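# Seat a round belt in both pulley grooves

## Task

Get the round belt sitting in the grooves of both pulleys so that it runs straight between them and is not crossed.

## Robot and tools

Robot: two arms, left_arm and right_arm, each with a two-finger gripper. Bases in the scene frame: left_arm at (-0.031, +0.229, +0.003) m, right_arm at (-0.031, -0.282, +0.001) m, both turned only very slightly about z. The scene frame has its origin at table height, midway between the nominal bases. +z points up, +x points out over the table, and left_arm sits on the +y side. Arm names do not match image sides. Each gripper's fingers point along its own +z and open and close along its y. Its reported position is the point between the finger pads, about 1 cm behind the tips. Reported positions and orientations can be off by a few cm, more at long reach.

execute_actions(actions, cameras): actions is a list of actions. Each action is a list of up to 15 rows, one row per 1/30 s step. If an action has fewer rows, its last row is held for the remaining steps. A row is 14 numbers in [-1, 1], covering both arms even if one arm stays still: left dx, dy, dz, rx, ry, rz, opening, then the same seven for right. The six pose numbers are an offset from that arm's Hand target as it stood when the action began, along the Hand target's own axes. They are not a pose, and every row counts from the same start, not from the row before. 1.0 means 0.6 m for dx, dy, dz and 180 degrees for rx, ry, rz. The three rotation numbers form one rotation vector. Repeating the same offset in a later action or call moves the arm again. Sending six zeros re-commands the current Hand target, which is also how to make a gripper that settled short try again. Opening is absolute, not an offset: +1 is fully open (0.094 m) and -1 is closed. A 0 is a real opening command, so to keep a gripper unchanged, resend its current value. cameras: a list of names, ["all"] or []. If cameras is left out, an empty actions list returns all images and a non-empty one returns none.

move(target, speed, blend, opening_speed, grip_force, blocking, cameras): target is one 14-number row laid out as above, or a list of up to 15 rows. All rows are offsets from the Hand targets at the start of the move, not chained from one row to the next. Each gripper travels a straight line at up to speed m/s (0.002 to 2.9, default 0.25), and turns at up to twice that number in rad/s. speed can be one number or one per target. blend is a corner radius in m for a list of targets; 0 means stop at each one. opening_speed is the rate of the opening change in scale units per second, at least 0.2. grip_force is the pad force in N, 10 to 50, one value or one per arm. It stays in effect afterwards, and low values close slowly. blocking=false returns after about 0.5 s while the move carries on. Moves do not avoid obstacles or the other arm, and they end after at most 10 s. The result adds a move: line giving the ending, e.g. done, off_target, moving, held or fault, plus any limits (paced means the pose was clipped; held means a check withheld steps). done means the arm is at rest within 10 mm and 2 degrees of its target, but it says nothing about contact.

wait(seconds 0 to 10, cameras) lets the scene run on the last commands. stop(cameras) brakes a running move. zoom_image(camera, region [x0, y0, x1, y1] in pixels, at most 504 wide and high) enlarges part of the latest image. Cameras: cam_high, cam_low, cam_board, cam_idler, cam_left_wrist, cam_right_wrist, each 504x504. read_manual(section) returns licence texts only. finished_scene(scene) ends the current scene; call it only once the belt stays seated with the robot not touching it. It cannot be undone.

Results: end_effector_position (m) and end_effector_quat_wxyz are in the scene frame. Hand target is the last commanded pose after clipping, and the next offsets start from it. Tool commands lists the current openings. grip_measured is the measured opening on the -1 to 1 scale. Joint velocities reading within noise means the arm is still. Joint torques follow the joint order; positive means toward a larger joint angle. Torques 1 to 3 wrap at ±28 N m. A MOTOR HOT line appears at 75 °C. At 90 °C an arm folds up and stays idle. Holding loads, reaching far out or pushing against something heats the motors.

Behaviour: each step, the commanded orientation is clipped to within 40 degrees of the actual one. Weight and friction can leave the gripper low, short or tilted, and small moves may go astray. Check the pose after each move and correct any tilt. Passing close to an arm's own base can flip its shoulder posture, so route around the base. Fast moves overshoot and hit harder. A target set beyond a contact keeps pressing until it is commanded back. Grip force jumps to the limit soon after touch. Use opening_speed for gentle closing, and open well above grip_measured to release.

Avoid: knocking things off the table or dropping parts from height, letting go of moving parts, hard impacts on fixtures, and contact between the two arms, grippers or wrist cameras. A grip on the other arm's fingers also counts as contact. The clearance check does not guard the grippers against each other. Avoid too much strain on the wrist camera cables, and prefer smooth, low-effort motion.

Each tool is called after "Request:" as name(argument=value, ...) on one line, values as JSON.

## Session

Request:
execute_actions(actions=[])

Scene clock: 0.00 s.
left_arm: end_effector_position=(+0.3632, +0.2135, +0.1060) grip_measured=+1.000 end_effector_quat_wxyz=(+0.605, -0.002, +0.797, +0.012) | right_arm: end_effector_position=(+0.3592, -0.3197, +0.0847) grip_measured=+1.000 end_effector_quat_wxyz=(+0.554, +0.079, +0.819, -0.126)
Joint positions: left_arm=[-0.07 1.542 0.339 0.93 -0.103 -0.012 0.094] | right_arm=[0.047 1.571 0.385 0.799 0.352 0.012 0.094]
Joint velocities: within noise
Joint torques (N m): no reading
Motor temperatures (°C): left_arm=[25 29 27 23 24 24 25] | right_arm=[24 28 26 25 26 22 23]
Heat: left arm: 29 °C; right arm: 28 °C.
Hand target: left_arm +0.3655, +0.2134, +0.1122; +0.611, -0.003, +0.791, +0.011 | right_arm +0.3621, -0.3195, +0.0914; +0.562, +0.081, +0.814, -0.124
Tool commands: left_gripper/opening=+1.0 right_gripper/opening=+1.0

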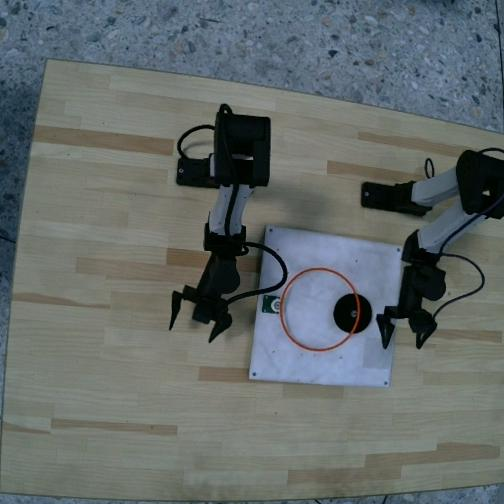

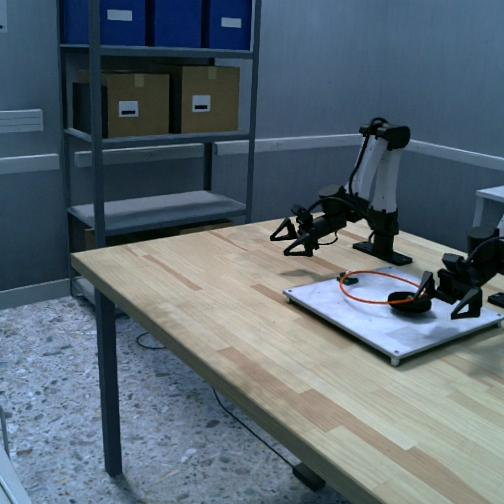

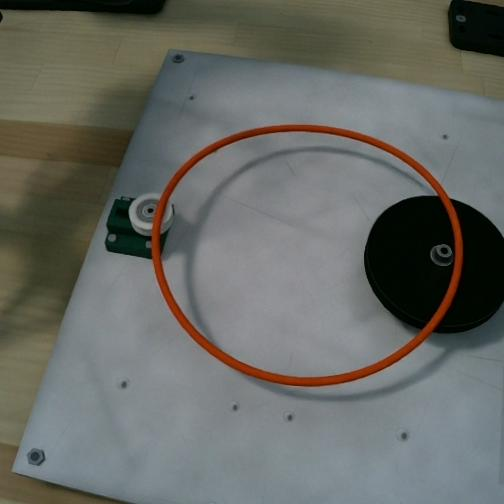

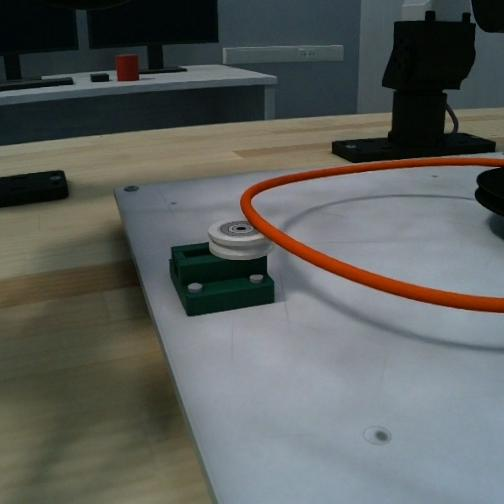

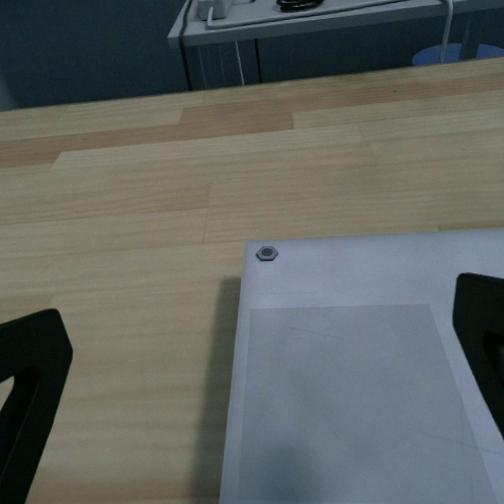

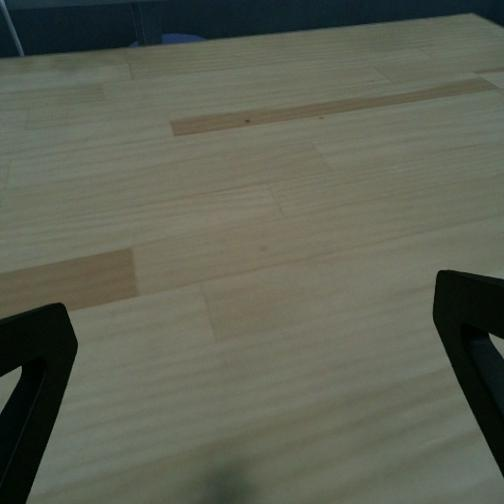

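Request:
zoom_image(camera="cam_high", region=[160, 90, 460, 390])

Request:
zoom_image(camera="cam_board", region=[80, 160, 240, 320])

Request:
zoom_image(camera="cam_idler", region=[130, 160, 330, 360])

Request:
zoom_image(camera="cam_low", region=[270, 220, 504, 370])

Request:
zoom_image(camera="cam_board", region=[340, 180, 504, 344])

Scaled by 1.680 from the camera's 504x504 image, which has a finer 720x720 frame.

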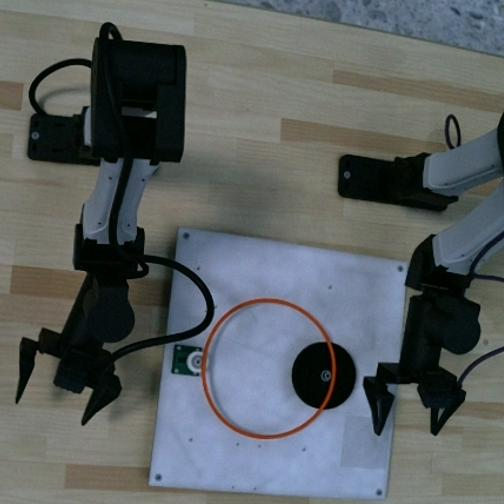

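Scaled by 3.150 from the camera's 504x504 image, which has a finer 720x720 frame.

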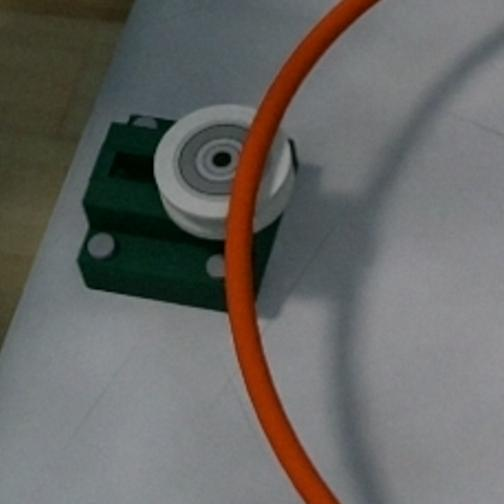

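Scaled by 2.520 from the camera's 504x504 image, which has a finer 720x720 frame.

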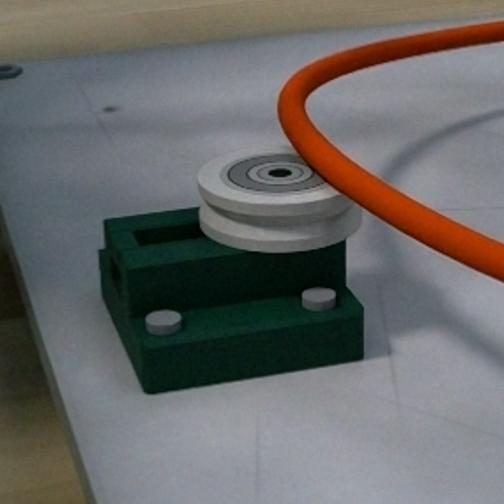

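Scaled by 2.154 from the camera's 504x504 image, which has a finer 720x720 frame.

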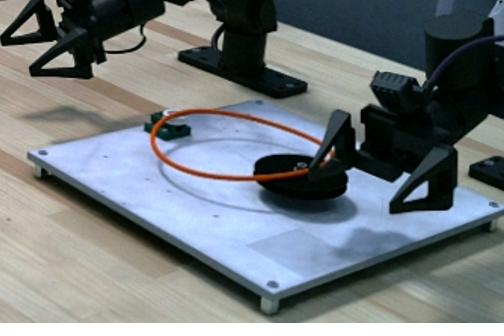

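Scaled by 3.073 from the camera's 504x504 image, which has a finer 720x720 frame.

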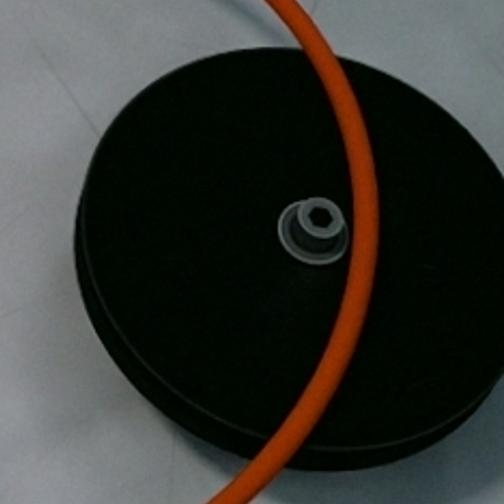

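Request:
move(target=[-0.033,-0.158,-0.122,0,0.418,0,-0.2,-0.067,0.225,-0.229,-0.084,0.381,-0.055,-0.2], cameras=["all"])

Scene clock: 146.67 s.
left_arm: end_effector_position=(+0.3009, +0.1207, +0.1474) grip_measured=-0.198 end_effector_quat_wxyz=(+0.006, -0.006, +1.000, +0.010) | right_arm: end_effector_position=(+0.2875, -0.1546, +0.1558) grip_measured=-0.198 end_effector_quat_wxyz=(-0.002, -0.001, +1.000, -0.008)
Joint positions: left_arm=[-0.313 1.868 1.734 -1.432 -0.024 -0.34 0.038] | right_arm=[0.377 1.861 1.764 -1.482 0.013 0.385 0.038]
Joint torques (N m): left_arm=[-0.72 -6.8 8.29 0.21 -0.05 -0.21] | right_arm=[0.57 -10.15 8.77 0.31 -0.06 -0.01]
Motor temperatures (°C): left_arm=[25 33 33 41 24 24 25] | right_arm=[24 35 30 36 25 22 23]
Heat: left arm: 41 °C; right arm: 36 °C.
Hand target: left_arm +0.3013, +0.1170, +0.1484; +0.001, -0.009, +1.000, +0.007 | right_arm +0.2900, -0.1498, +0.1602; +0.001, +0.000, +1.000, -0.001
Off the commanded pose: left_arm 0.004 m, 1 deg | right_arm 0.007 m, 1 deg.
move: done

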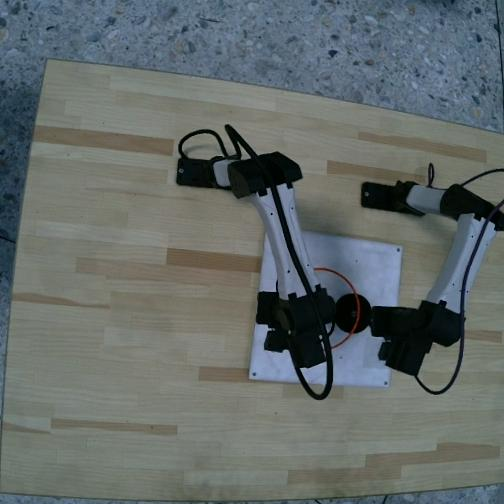

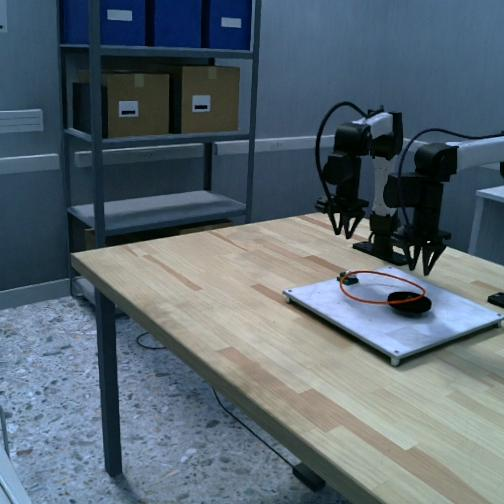

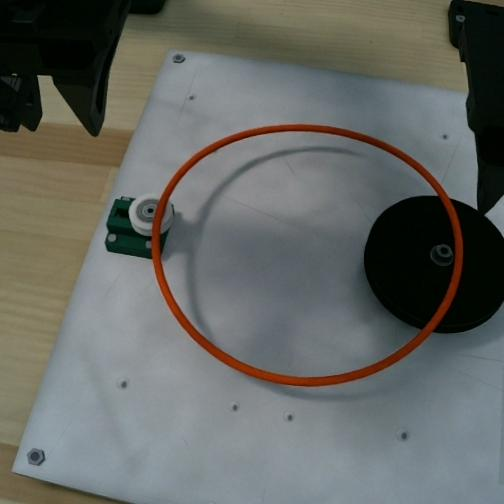

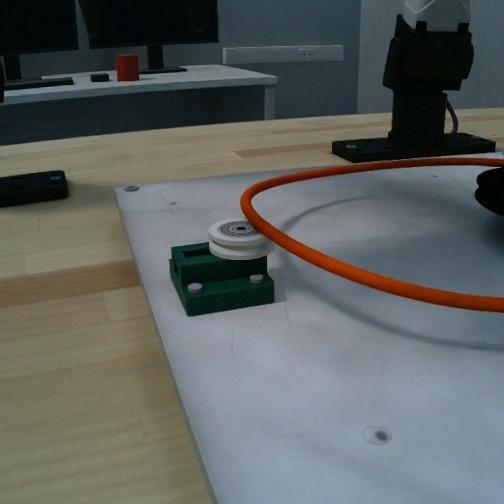

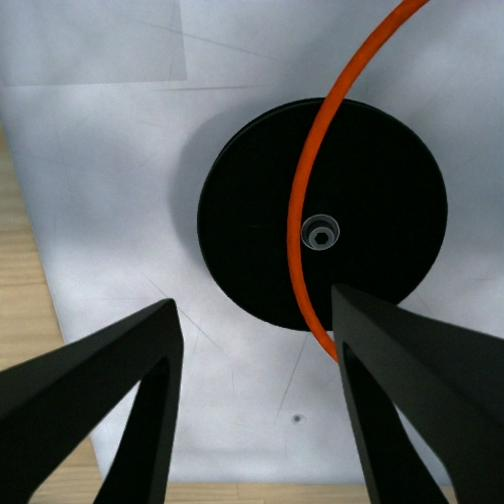

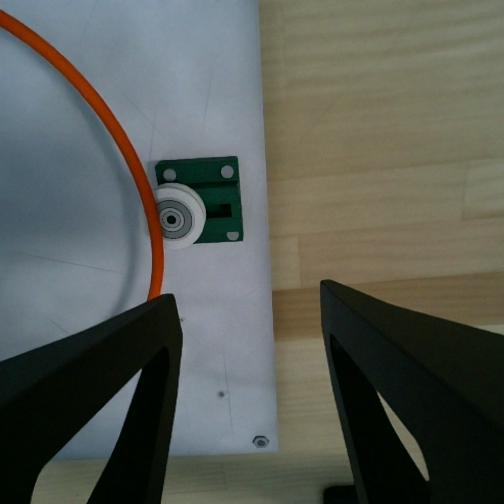

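Request:
move(target=[-0.0195,-0.032,0.081,0.111,0,0,-0.4,0,0,0,0,0,0,-0.2], cameras=["cam_board","cam_left_wrist","cam_low"])

Scene clock: 187.40 s.
left_arm: end_effector_position=(+0.3099, +0.0998, +0.0969) grip_measured=-0.398 end_effector_quat_wxyz=(-0.009, -0.014, +0.987, -0.159) | right_arm: end_effector_position=(+0.2874, -0.1545, +0.1558) grip_measured=-0.198 end_effector_quat_wxyz=(-0.002, -0.001, +1.000, -0.007)
Joint positions: left_arm=[-0.2 1.868 1.499 -1.145 0.314 -0.252 0.028] | right_arm=[0.377 1.861 1.764 -1.483 0.012 0.385 0.038]
Joint torques (N m): left_arm=[0.18 -8.79 5.71 0.64 0.2 0.05] | right_arm=[0.55 -10.13 8.73 0.31 -0.11 0.04]
Motor temperatures (°C): left_arm=[25 35 34 33 24 24 25] | right_arm=[24 38 32 31 25 22 23]
Heat: left arm: 35 °C; right arm: 38 °C.
Hand target: left_arm +0.3136, +0.0987, +0.0995; +0.003, -0.009, +0.986, -0.166 | right_arm +0.2900, -0.1497, +0.1602; +0.001, +0.000, +1.000, -0.001
Off the commanded pose: left_arm 0.005 m, 2 deg | right_arm 0.007 m, 1 deg.
move: done
Images, in order (width x height): cam_low 504x504, cam_board 504x504, cam_left_wrist 504x504.

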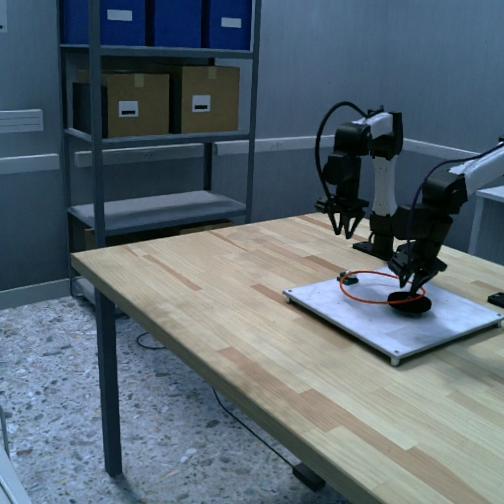

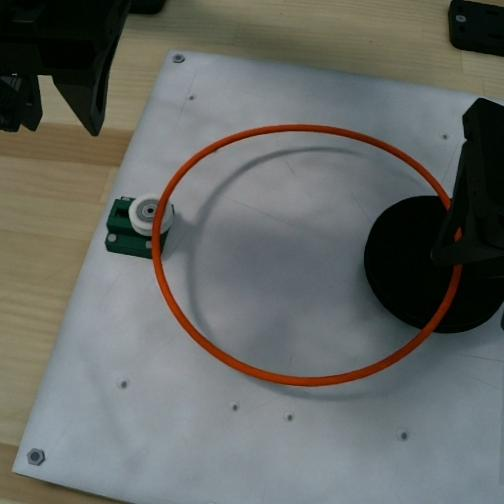

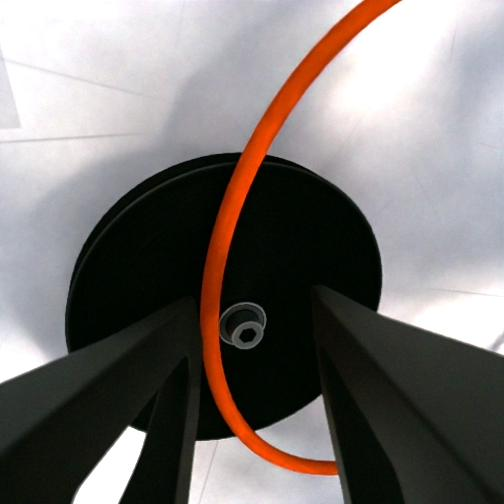

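Request:
move(target=[0,0.027,0.037,0,0,0,-0.4,0,0,0,0,0,0,-0.2], cameras=["cam_board","cam_left_wrist","cam_low"], speed=0.1)

Request:
zoom_image(camera="cam_low", region=[350, 230, 470, 350])

Request:
zoom_image(camera="cam_board", region=[354, 180, 504, 330])

Scene clock: 203.80 s.
left_arm: end_effector_position=(+0.3101, +0.1069, +0.0754) grip_measured=-0.398 end_effector_quat_wxyz=(-0.003, -0.013, +0.987, -0.161) | right_arm: end_effector_position=(+0.2874, -0.1545, +0.1558) grip_measured=-0.198 end_effector_quat_wxyz=(-0.002, -0.001, +1.000, -0.007)
Joint positions: left_arm=[-0.178 1.868 1.411 -1.052 0.319 -0.229 0.028] | right_arm=[0.377 1.861 1.764 -1.483 0.012 0.385 0.038]
Joint torques (N m): left_arm=[0.35 -7.66 5.6 0.66 0.18 0.01] | right_arm=[0.65 -10.29 8.83 0.27 -0.12 0.02]
Heat: left arm: 37 °C; right arm: 38 °C.
Hand target: left_arm +0.3135, +0.1066, +0.0733; +0.003, -0.009, +0.986, -0.166 | right_arm +0.2900, -0.1497, +0.1602; +0.001, +0.000, +1.000, -0.001
Off the commanded pose: left_arm 0.004 m, 1 deg | right_arm 0.007 m, 1 deg.
move: done
Images, in order (width x height): cam_low 504x504, cam_board 504x504, cam_left_wrist 504x504.

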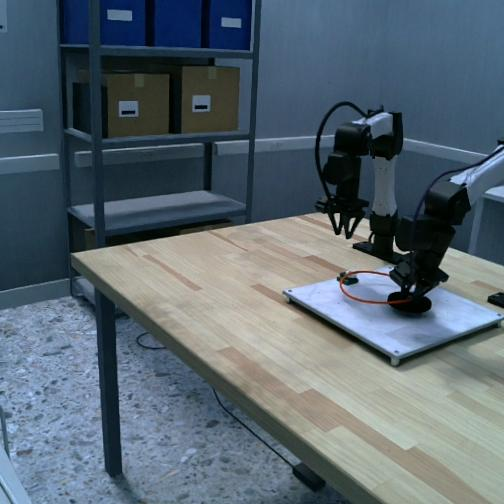

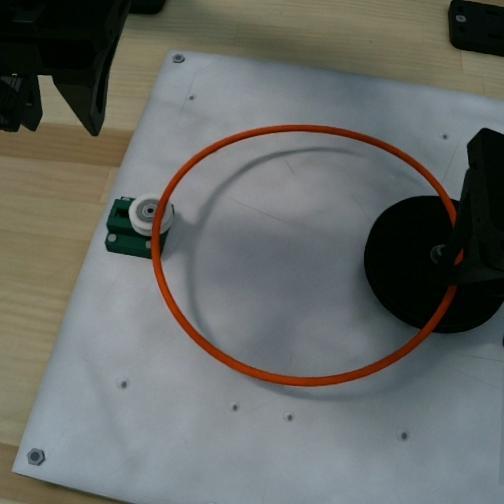

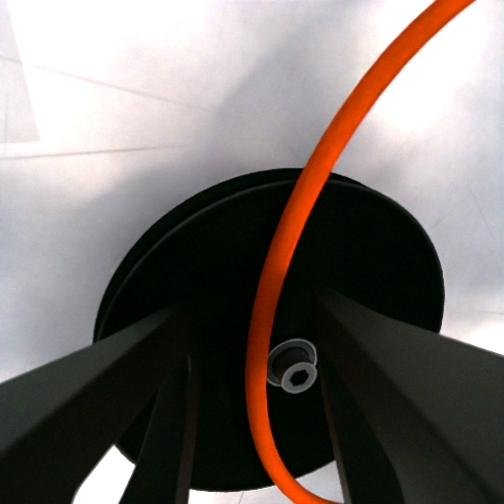

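Scaled by 4.200 from the camera's 504x504 image, which has a finer 720x720 frame.

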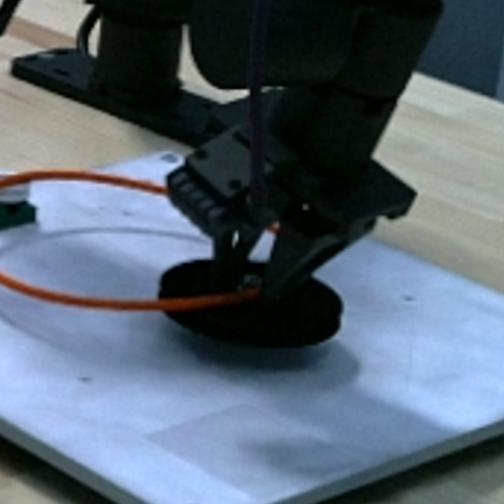

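Scaled by 3.360 from the camera's 504x504 image, which has a finer 720x720 frame.

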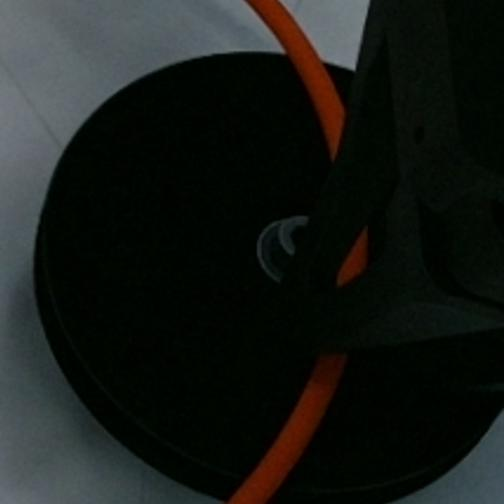

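Request:
move(target=[0,0,0.025,0,0,0,-0.4,0,0,0,0,0,0,-0.2], cameras=["cam_left_wrist","cam_board"], speed=0.05)

Request:
zoom_image(camera="cam_board", region=[354, 180, 504, 330])

Scene clock: 213.50 s.
left_arm: end_effector_position=(+0.3186, +0.0974, +0.0746) grip_measured=-0.399 end_effector_quat_wxyz=(+0.016, -0.006, +0.982, -0.186) | right_arm: end_effector_position=(+0.2874, -0.1545, +0.1558) grip_measured=-0.198 end_effector_quat_wxyz=(-0.002, -0.001, +1.000, -0.007)
Joint positions: left_arm=[-0.181 1.868 1.394 -0.986 0.359 -0.229 0.028] | right_arm=[0.377 1.861 1.764 -1.483 0.012 0.385 0.038]
Joint torques (N m): left_arm=[-0.8 -6.6 3.88 0.67 -0.21 -0.11] | right_arm=[0.5 -10.41 8.98 0.29 -0.09 -0.02]
Heat: left arm: 37 °C; right arm: 39 °C.
Hand target: left_arm +0.3136, +0.1018, +0.0590; +0.003, -0.009, +0.986, -0.166 | right_arm +0.2900, -0.1497, +0.1602; +0.001, +0.000, +1.000, -0.001
Off the commanded pose: left_arm 0.017 m, 3 deg | right_arm 0.007 m, 1 deg.
move: off_target (left_arm)
Images, in order (width x height): cam_board 504x504, cam_left_wrist 504x504.

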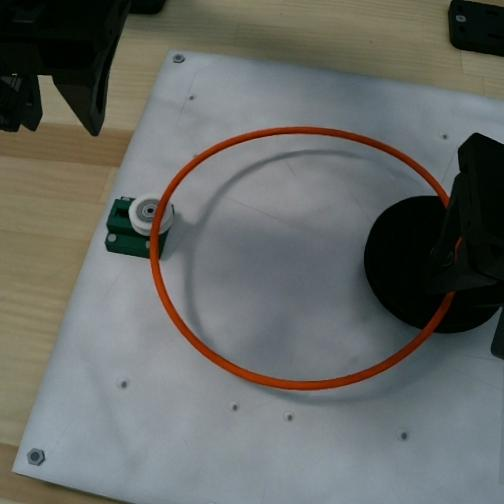

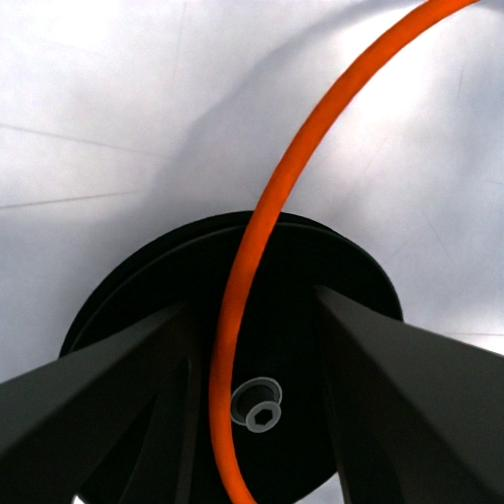

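Scaled by 3.360 from the camera's 504x504 image, which has a finer 720x720 frame.

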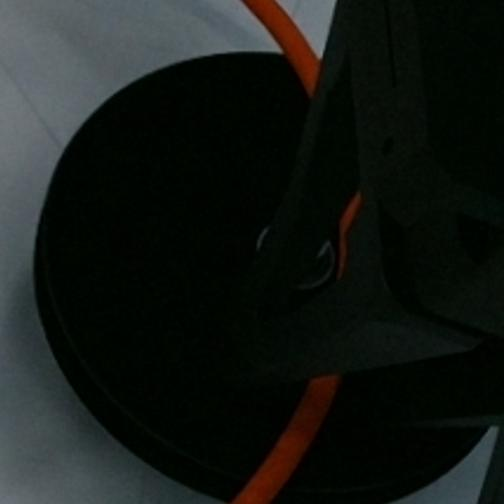

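Request:
move(target=[0,-0.014,-0.059,-0.111,0,0,-0.5,0,0,0,0,0,0,-0.2], cameras=["cam_left_wrist","cam_board"], speed=0.1)

Scene clock: 228.67 s.
left_arm: end_effector_position=(+0.3110, +0.1053, +0.0946) grip_measured=-0.498 end_effector_quat_wxyz=(+0.002, -0.006, +1.000, -0.001) | right_arm: end_effector_position=(+0.2874, -0.1545, +0.1558) grip_measured=-0.198 end_effector_quat_wxyz=(-0.002, -0.001, +1.000, -0.007)
Joint positions: left_arm=[-0.332 1.924 1.6 -1.242 0 -0.359 0.024] | right_arm=[0.377 1.861 1.764 -1.483 0.012 0.385 0.038]
Joint torques (N m): left_arm=[-0.65 -7.09 8.46 0.21 -0.24 -0.24] | right_arm=[0.51 -10.25 8.84 0.33 -0.1 0.07]
Heat: left arm: 37 °C; right arm: 39 °C.
Hand target: left_arm +0.3134, +0.1055, +0.0952; +0.001, -0.009, +1.000, +0.007 | right_arm +0.2900, -0.1497, +0.1602; +0.001, +0.000, +1.000, -0.001
Off the commanded pose: left_arm 0.003 m, 1 deg | right_arm 0.007 m, 1 deg.
move: done
Images, in order (width x height): cam_board 504x504, cam_left_wrist 504x504.

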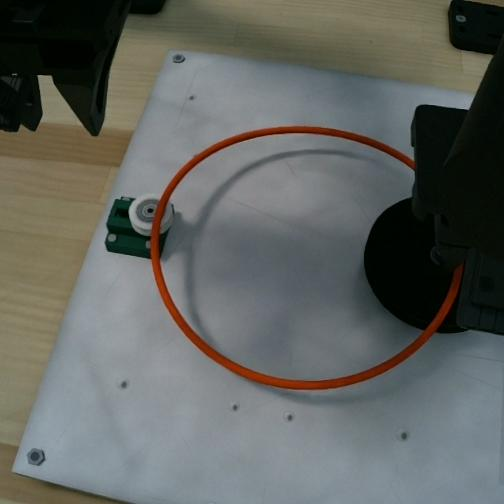

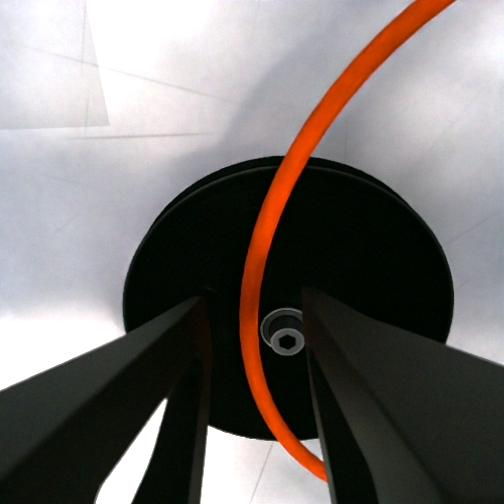

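Request:
move(target=[-0.005,0.001,0.0335,0,0,0,-0.5,0,0,0,0,0,0,-0.2], cameras=["cam_left_wrist"], speed=0.05)

Scene clock: 238.27 s.
left_arm: end_effector_position=(+0.3121, +0.1050, +0.0809) grip_measured=-0.498 end_effector_quat_wxyz=(-0.003, -0.006, +1.000, +0.001) | right_arm: end_effector_position=(+0.2874, -0.1545, +0.1558) grip_measured=-0.198 end_effector_quat_wxyz=(-0.002, -0.001, +1.000, -0.007)
Joint positions: left_arm=[-0.332 1.945 1.574 -1.206 -0.001 -0.359 0.024] | right_arm=[0.377 1.861 1.764 -1.483 0.012 0.385 0.038]
Joint torques (N m): left_arm=[-0.13 -7.46 5.78 0.52 -0.25 -0.16] | right_arm=[0.77 -10.11 8.81 0.3 -0.13 -0.01]
Heat: left arm: 38 °C; right arm: 39 °C.
Hand target: left_arm +0.3165, +0.1064, +0.0752; +0.001, -0.009, +1.000, +0.007 | right_arm +0.2900, -0.1497, +0.1602; +0.001, +0.000, +1.000, -0.001
Off the commanded pose: left_arm 0.007 m, 1 deg | right_arm 0.007 m, 1 deg.
move: done
Images, in order (width x height): cam_left_wrist 504x504.

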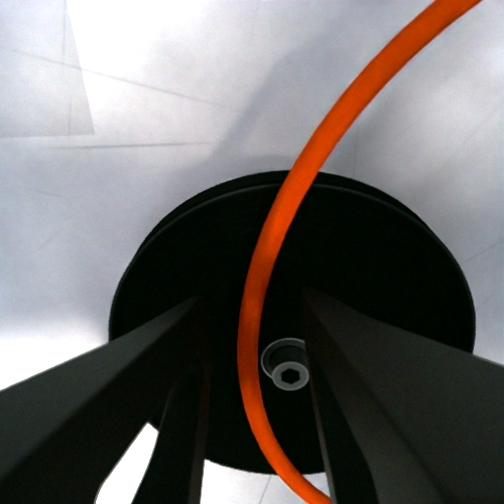

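Request:
move(target=[0.005,0,-0.007,0,0,0,-0.95,0,0,0,0,0,0,-0.2], cameras=["cam_left_wrist","cam_board"], speed=0.05, grip_force=30, opening_speed=0.4)

Scene clock: 253.17 s.
left_arm: end_effector_position=(+0.3122, +0.1050, +0.0809) grip_measured=-0.948 end_effector_quat_wxyz=(-0.003, -0.006, +1.000, +0.001) | right_arm: end_effector_position=(+0.2874, -0.1545, +0.1558) grip_measured=-0.198 end_effector_quat_wxyz=(-0.002, -0.001, +1.000, -0.007)
Joint positions: left_arm=[-0.332 1.945 1.574 -1.206 -0.001 -0.359 0.002] | right_arm=[0.377 1.861 1.764 -1.483 0.012 0.385 0.038]
Joint torques (N m): left_arm=[-0.4 -8.42 5.71 0.41 -0.24 -0.19] | right_arm=[0.61 -10.22 8.83 0.31 -0.14 0.03]
Heat: left arm: 39 °C; right arm: 40 °C.
Hand target: left_arm +0.3135, +0.1063, +0.0794; +0.001, -0.009, +1.000, +0.007 | right_arm +0.2900, -0.1497, +0.1602; +0.001, +0.000, +1.000, -0.001
Off the commanded pose: left_arm 0.002 m, 1 deg | right_arm 0.007 m, 1 deg.
grip_force (N): 30, 30
move: done
Images, in order (width x height): cam_board 504x504, cam_left_wrist 504x504.

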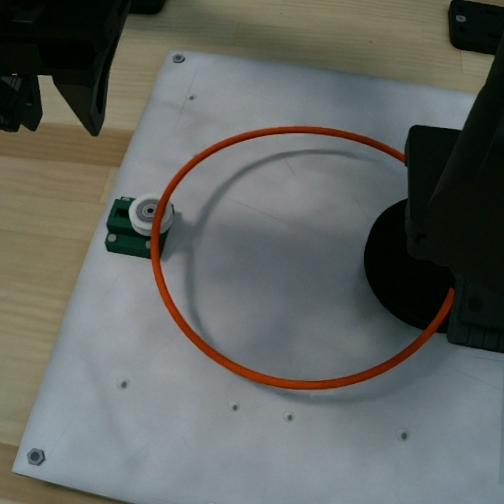

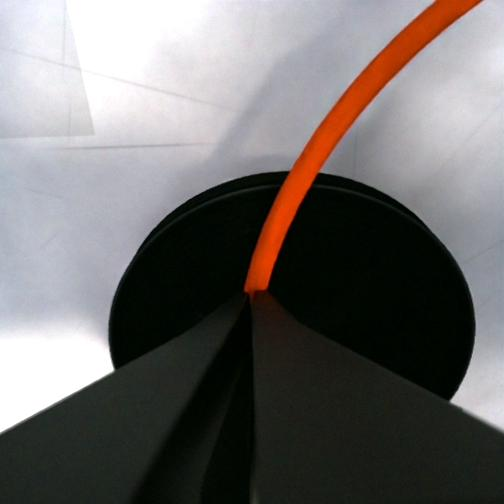

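Request:
move(target=[0,0,-0.027,0,0,0,-0.95,0,0,0,0,0,0,-0.2], cameras=["cam_left_wrist","cam_board","cam_low"], speed=0.05)

Request:
zoom_image(camera="cam_low", region=[330, 230, 470, 350])

Scene clock: 263.50 s.
left_arm: end_effector_position=(+0.3107, +0.1055, +0.0877) grip_measured=-0.948 end_effector_quat_wxyz=(-0.007, -0.006, +1.000, +0.003) | right_arm: end_effector_position=(+0.2874, -0.1545, +0.1558) grip_measured=-0.198 end_effector_quat_wxyz=(-0.002, -0.001, +1.000, -0.007)
Joint positions: left_arm=[-0.332 1.945 1.602 -1.243 -0.001 -0.359 0.002] | right_arm=[0.377 1.861 1.764 -1.483 0.012 0.385 0.038]
Joint torques (N m): left_arm=[-0.4 -9.05 8.23 0.18 -0.24 -0.19] | right_arm=[0.61 -10.28 8.83 0.31 -0.09 -0.02]
Motor temperatures (°C): left_arm=[25 41 35 30 24 24 25] | right_arm=[24 40 34 29 25 22 23]
Heat: left arm: 41 °C; right arm: 40 °C.
Hand target: left_arm +0.3134, +0.1061, +0.0956; +0.001, -0.009, +1.000, +0.007 | right_arm +0.2900, -0.1497, +0.1602; +0.001, +0.000, +1.000, -0.001
Off the commanded pose: left_arm 0.008 m, 1 deg | right_arm 0.007 m, 1 deg.
grip_force (N): 30, 30
move: done
Images, in order (width x height): cam_low 504x504, cam_board 504x504, cam_left_wrist 504x504.

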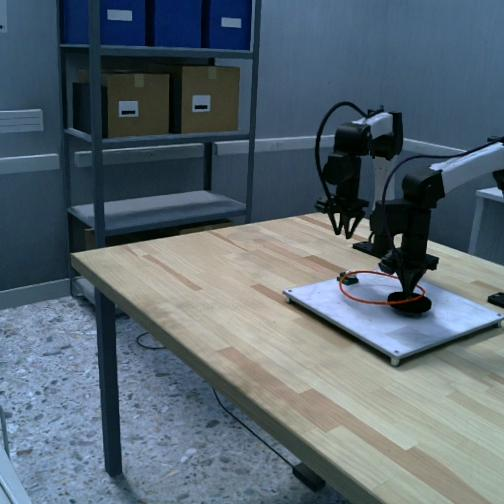

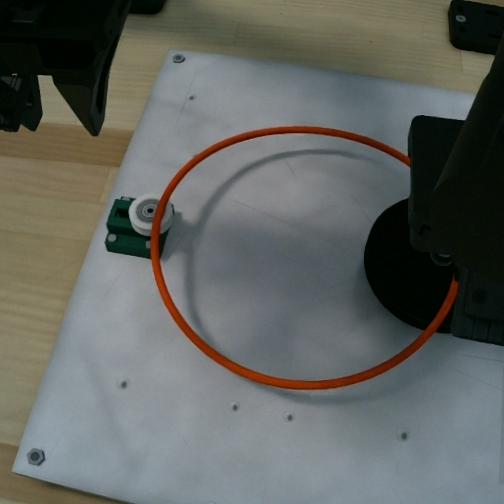

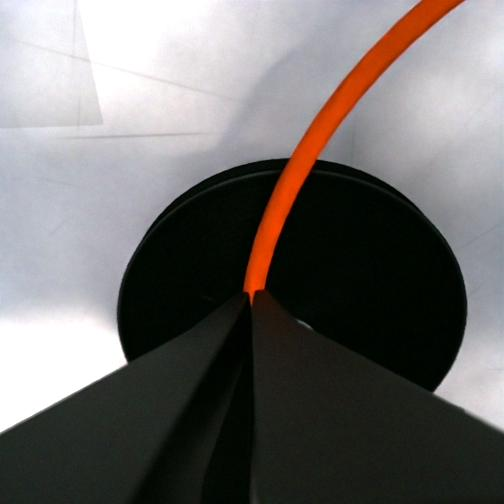

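Scaled by 3.600 from the camera's 504x504 image, which has a finer 720x720 frame.

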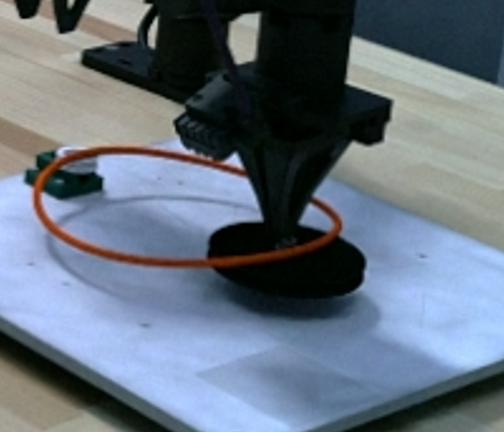

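Request:
zoom_image(camera="cam_left_wrist", region=[180, 220, 330, 370])

Request:
zoom_image(camera="cam_board", region=[384, 180, 504, 300])

Scaled by 3.360 from the camera's 504x504 image, which has a finer 720x720 frame.

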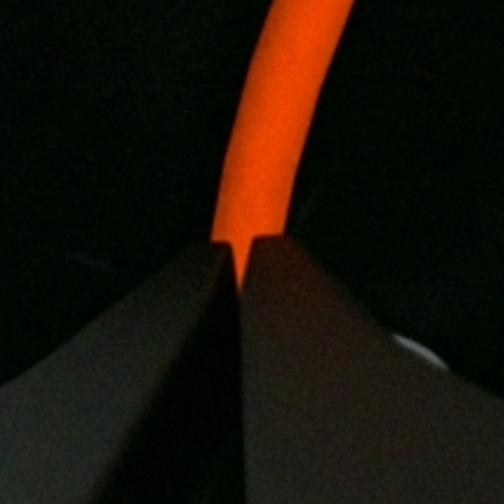

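Scaled by 4.200 from the camera's 504x504 image, which has a finer 720x720 frame.

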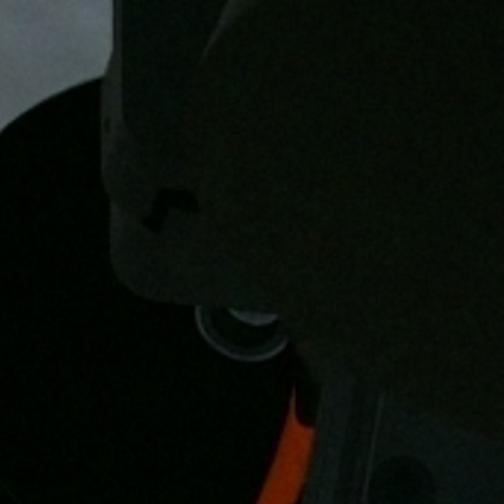

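Request:
move(target=[[0,0,0,0,0,0,-0.5,0,0,0,0,0,0,-0.2],[0,0,0.047,0,0,0,-0.5,0,0,0,0,0,0,-0.2]], cameras=["cam_left_wrist"], speed=0.05)

Scene clock: 278.77 s.
left_arm: end_effector_position=(+0.3095, +0.1059, +0.0713) grip_measured=-0.502 end_effector_quat_wxyz=(-0.005, -0.006, +1.000, +0.002) | right_arm: end_effector_position=(+0.2874, -0.1545, +0.1558) grip_measured=-0.198 end_effector_quat_wxyz=(-0.002, -0.001, +1.000, -0.007)
Joint positions: left_arm=[-0.332 1.945 1.536 -1.173 -0.001 -0.359 0.023] | right_arm=[0.377 1.861 1.764 -1.483 0.012 0.385 0.038]
Joint torques (N m): left_arm=[-0.28 -7.87 5.61 0.49 -0.25 -0.19] | right_arm=[0.59 -10.22 8.81 0.32 -0.11 0.02]
Heat: left arm: 43 °C; right arm: 40 °C.
Hand target: left_arm +0.3134, +0.1065, +0.0673; +0.001, -0.009, +1.000, +0.007 | right_arm +0.2900, -0.1497, +0.1602; +0.001, +0.000, +1.000, -0.001
Off the commanded pose: left_arm 0.006 m, 1 deg | right_arm 0.007 m, 1 deg.
grip_force (N): 30, 30
move: done
Images, in order (width x height): cam_left_wrist 504x504.

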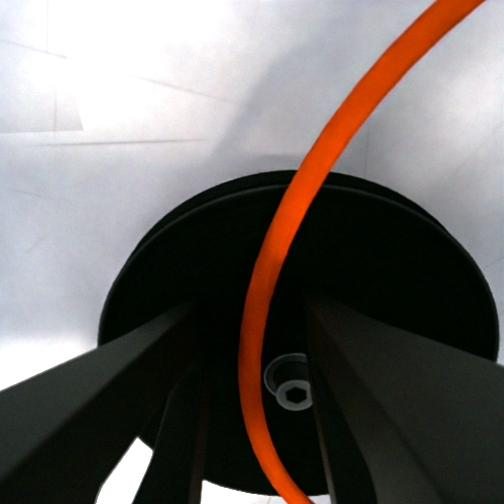

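Request:
move(target=[0,0,0,0,0,0,-0.95,0,0,0,0,0,0,-0.2], cameras=["cam_left_wrist"], speed=0.05, opening_speed=0.4)

Request:
zoom_image(camera="cam_left_wrist", region=[180, 220, 330, 370])

Scene clock: 289.33 s.
left_arm: end_effector_position=(+0.3098, +0.1061, +0.0713) grip_measured=-0.892 end_effector_quat_wxyz=(-0.005, -0.006, +1.000, +0.003) | right_arm: end_effector_position=(+0.2874, -0.1545, +0.1558) grip_measured=-0.198 end_effector_quat_wxyz=(-0.002, -0.001, +1.000, -0.007)
Joint positions: left_arm=[-0.332 1.945 1.536 -1.172 -0.002 -0.359 0.005] | right_arm=[0.377 1.861 1.764 -1.483 0.012 0.385 0.038]
Joint torques (N m): left_arm=[-0.32 -7.83 5.65 0.5 -0.22 -0.2] | right_arm=[0.57 -10.3 8.81 0.32 -0.11 0]
Heat: left arm: 43 °C; right arm: 40 °C.
Hand target: left_arm +0.3135, +0.1065, +0.0673; +0.001, -0.009, +1.000, +0.007 | right_arm +0.2900, -0.1497, +0.1602; +0.001, +0.000, +1.000, -0.001
Off the commanded pose: left_arm 0.005 m, 1 deg | right_arm 0.007 m, 1 deg.
grip_force (N): 30, 30
move: done
Images, in order (width x height): cam_left_wrist 504x504.

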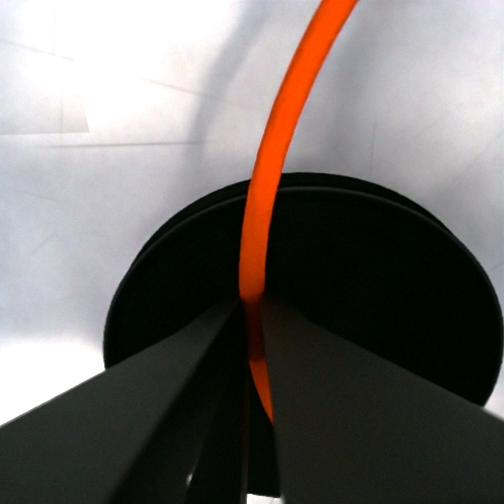

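Scaled by 3.360 from the camera's 504x504 image, which has a finer 720x720 frame.

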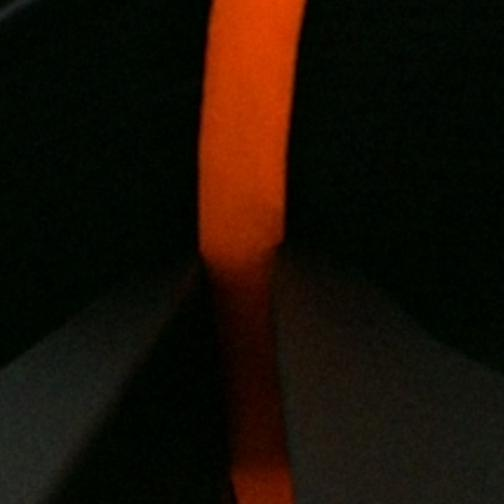

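Request:
move(target=[0,0,0,0,0,0,-0.95,0.0625,0.039,0.069,-0.167,0,0,-0.3], cameras=["cam_right_wrist","cam_board","cam_idler"], speed=0.15)

Scene clock: 316.87 s.
left_arm: end_effector_position=(+0.3098, +0.1061, +0.0713) grip_measured=-0.892 end_effector_quat_wxyz=(-0.005, -0.006, +1.000, +0.003) | right_arm: end_effector_position=(+0.2509, -0.1267, +0.1115) grip_measured=-0.298 end_effector_quat_wxyz=(-0.017, +0.006, +0.968, +0.249)
Joint positions: left_arm=[-0.332 1.945 1.536 -1.172 -0.002 -0.359 0.005] | right_arm=[0.233 1.645 1.243 -1.069 -0.495 0.282 0.033]
Joint torques (N m): left_arm=[-0.32 -7.88 5.65 0.52 -0.23 -0.17] | right_arm=[-0.35 -11.99 5.39 0.77 -0.41 -0.16]
Heat: left arm: 43 °C; right arm: 41 °C.
Hand target: left_arm +0.3135, +0.1065, +0.0673; +0.001, -0.009, +1.000, +0.007 | right_arm +0.2526, -0.1265, +0.1187; +0.001, +0.000, +0.966, +0.258
Off the commanded pose: left_arm 0.005 m, 1 deg | right_arm 0.007 m, 2 deg.
grip_force (N): 30, 30
move: done
Images, in order (width x height): cam_board 504x504, cam_idler 504x504, cam_right_wrist 504x504.

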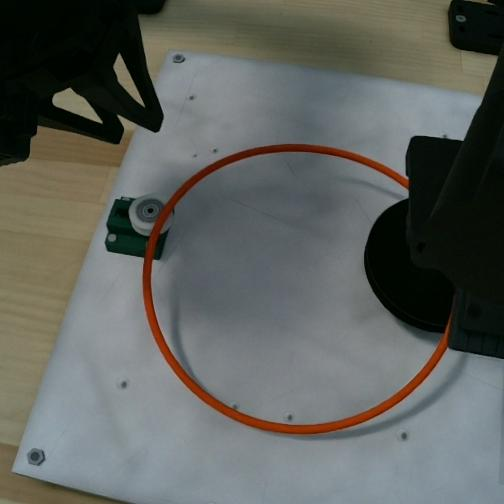

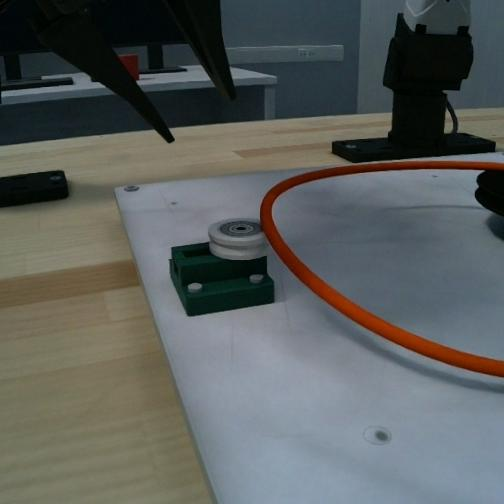

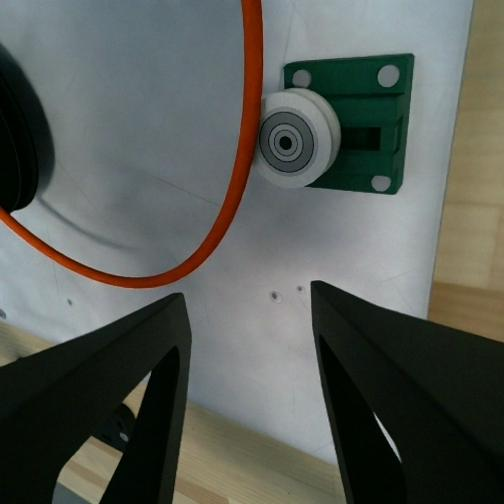

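Request:
move(target=[0,0,0,0,0,0,-0.95,-0.1,0,0,0,0,0,-0.3], cameras=["cam_right_wrist","cam_board","cam_idler"], speed=0.15)

Scene clock: 332.67 s.
left_arm: end_effector_position=(+0.3098, +0.1061, +0.0713) grip_measured=-0.892 end_effector_quat_wxyz=(-0.005, -0.006, +1.000, +0.003) | right_arm: end_effector_position=(+0.3066, -0.1276, +0.1119) grip_measured=-0.298 end_effector_quat_wxyz=(-0.006, +0.004, +0.968, +0.252)
Joint positions: left_arm=[-0.332 1.945 1.536 -1.172 -0.002 -0.359 0.005] | right_arm=[0.192 1.835 1.467 -1.102 -0.5 0.237 0.033]
Joint torques (N m): left_arm=[-0.29 -7.9 5.65 0.53 -0.21 -0.19] | right_arm=[-0.28 -10.63 9.01 0.51 -0.42 -0.15]
Heat: left arm: 43 °C; right arm: 43 °C.
Hand target: left_arm +0.3135, +0.1065, +0.0673; +0.001, -0.009, +1.000, +0.007 | right_arm +0.3126, -0.1265, +0.1188; +0.001, +0.000, +0.966, +0.258
Off the commanded pose: left_arm 0.005 m, 1 deg | right_arm 0.009 m, 1 deg.
grip_force (N): 30, 30
move: done
Images, in order (width x height): cam_board 504x504, cam_idler 504x504, cam_right_wrist 504x504.

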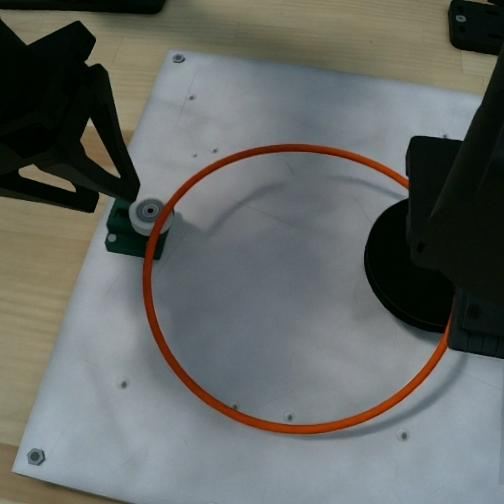

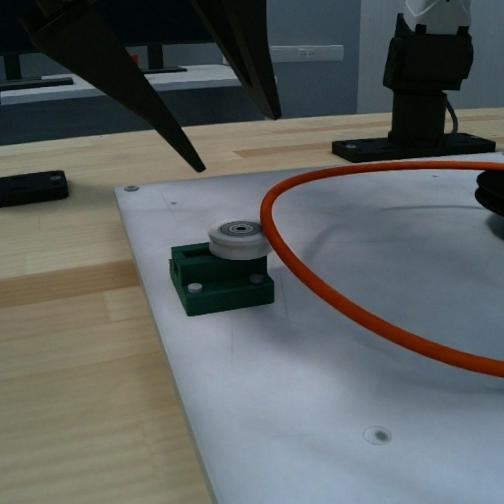

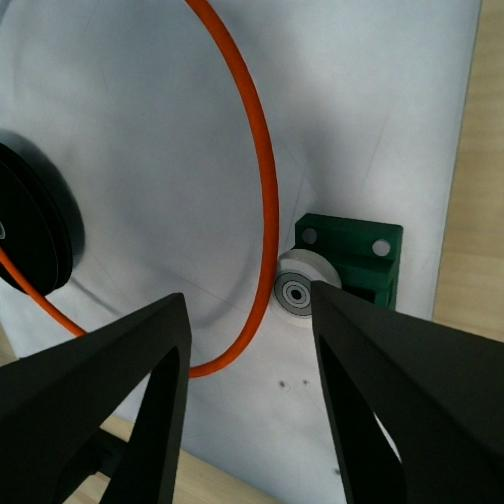

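Request:
move(target=[0,0,0,0,0,0,-0.95,-0.0133,-0.011,0.055,0,0,0,-0.3], cameras=["cam_right_wrist","cam_board","cam_idler"], speed=0.1)

Scene clock: 349.40 s.
left_arm: end_effector_position=(+0.3098, +0.1061, +0.0713) grip_measured=-0.892 end_effector_quat_wxyz=(-0.005, -0.006, +1.000, +0.003) | right_arm: end_effector_position=(+0.3200, -0.1191, +0.0896) grip_measured=-0.298 end_effector_quat_wxyz=(+0.001, +0.001, +0.967, +0.254)
Joint positions: left_arm=[-0.332 1.945 1.536 -1.172 -0.002 -0.359 0.005] | right_arm=[0.206 1.891 1.448 -1.005 -0.5 0.25 0.033]
Joint torques (N m): left_arm=[-0.38 -7.82 5.64 0.52 -0.22 -0.2] | right_arm=[0.8 -11.37 5.7 0.79 -0.34 0]
Heat: left arm: 43 °C; right arm: 44 °C.
Hand target: left_arm +0.3135, +0.1065, +0.0673; +0.001, -0.009, +1.000, +0.007 | right_arm +0.3206, -0.1157, +0.0868; +0.001, +0.000, +0.966, +0.258
Off the commanded pose: left_arm 0.005 m, 1 deg | right_arm 0.004 m, 1 deg.
grip_force (N): 30, 30
move: done
Images, in order (width x height): cam_board 504x504, cam_idler 504x504, cam_right_wrist 504x504.

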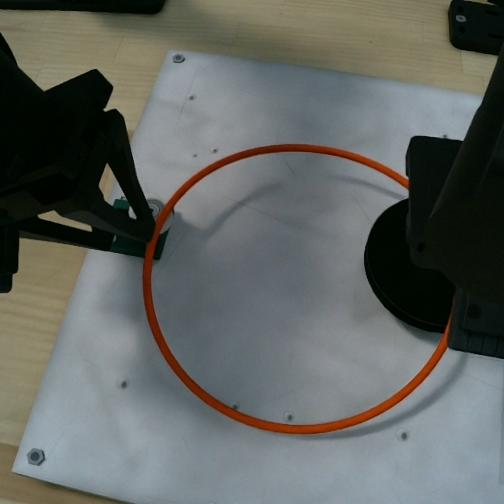

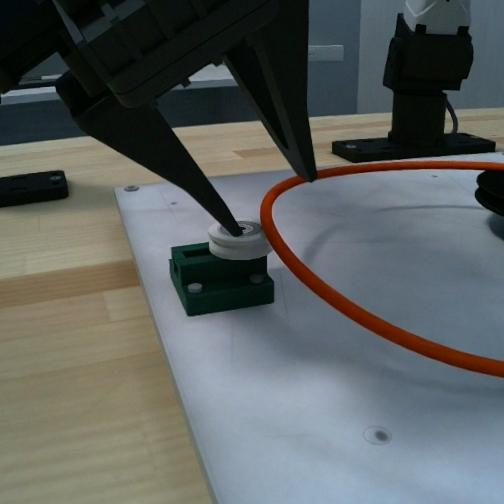

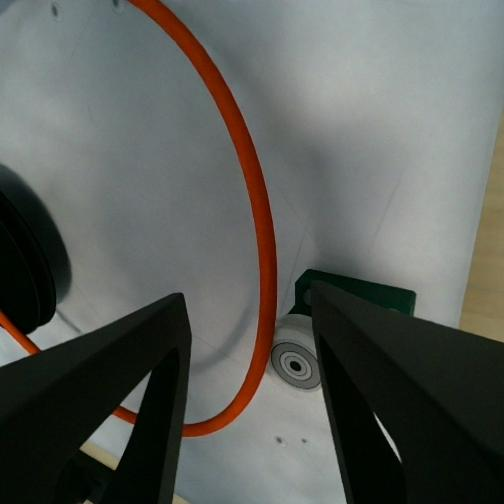

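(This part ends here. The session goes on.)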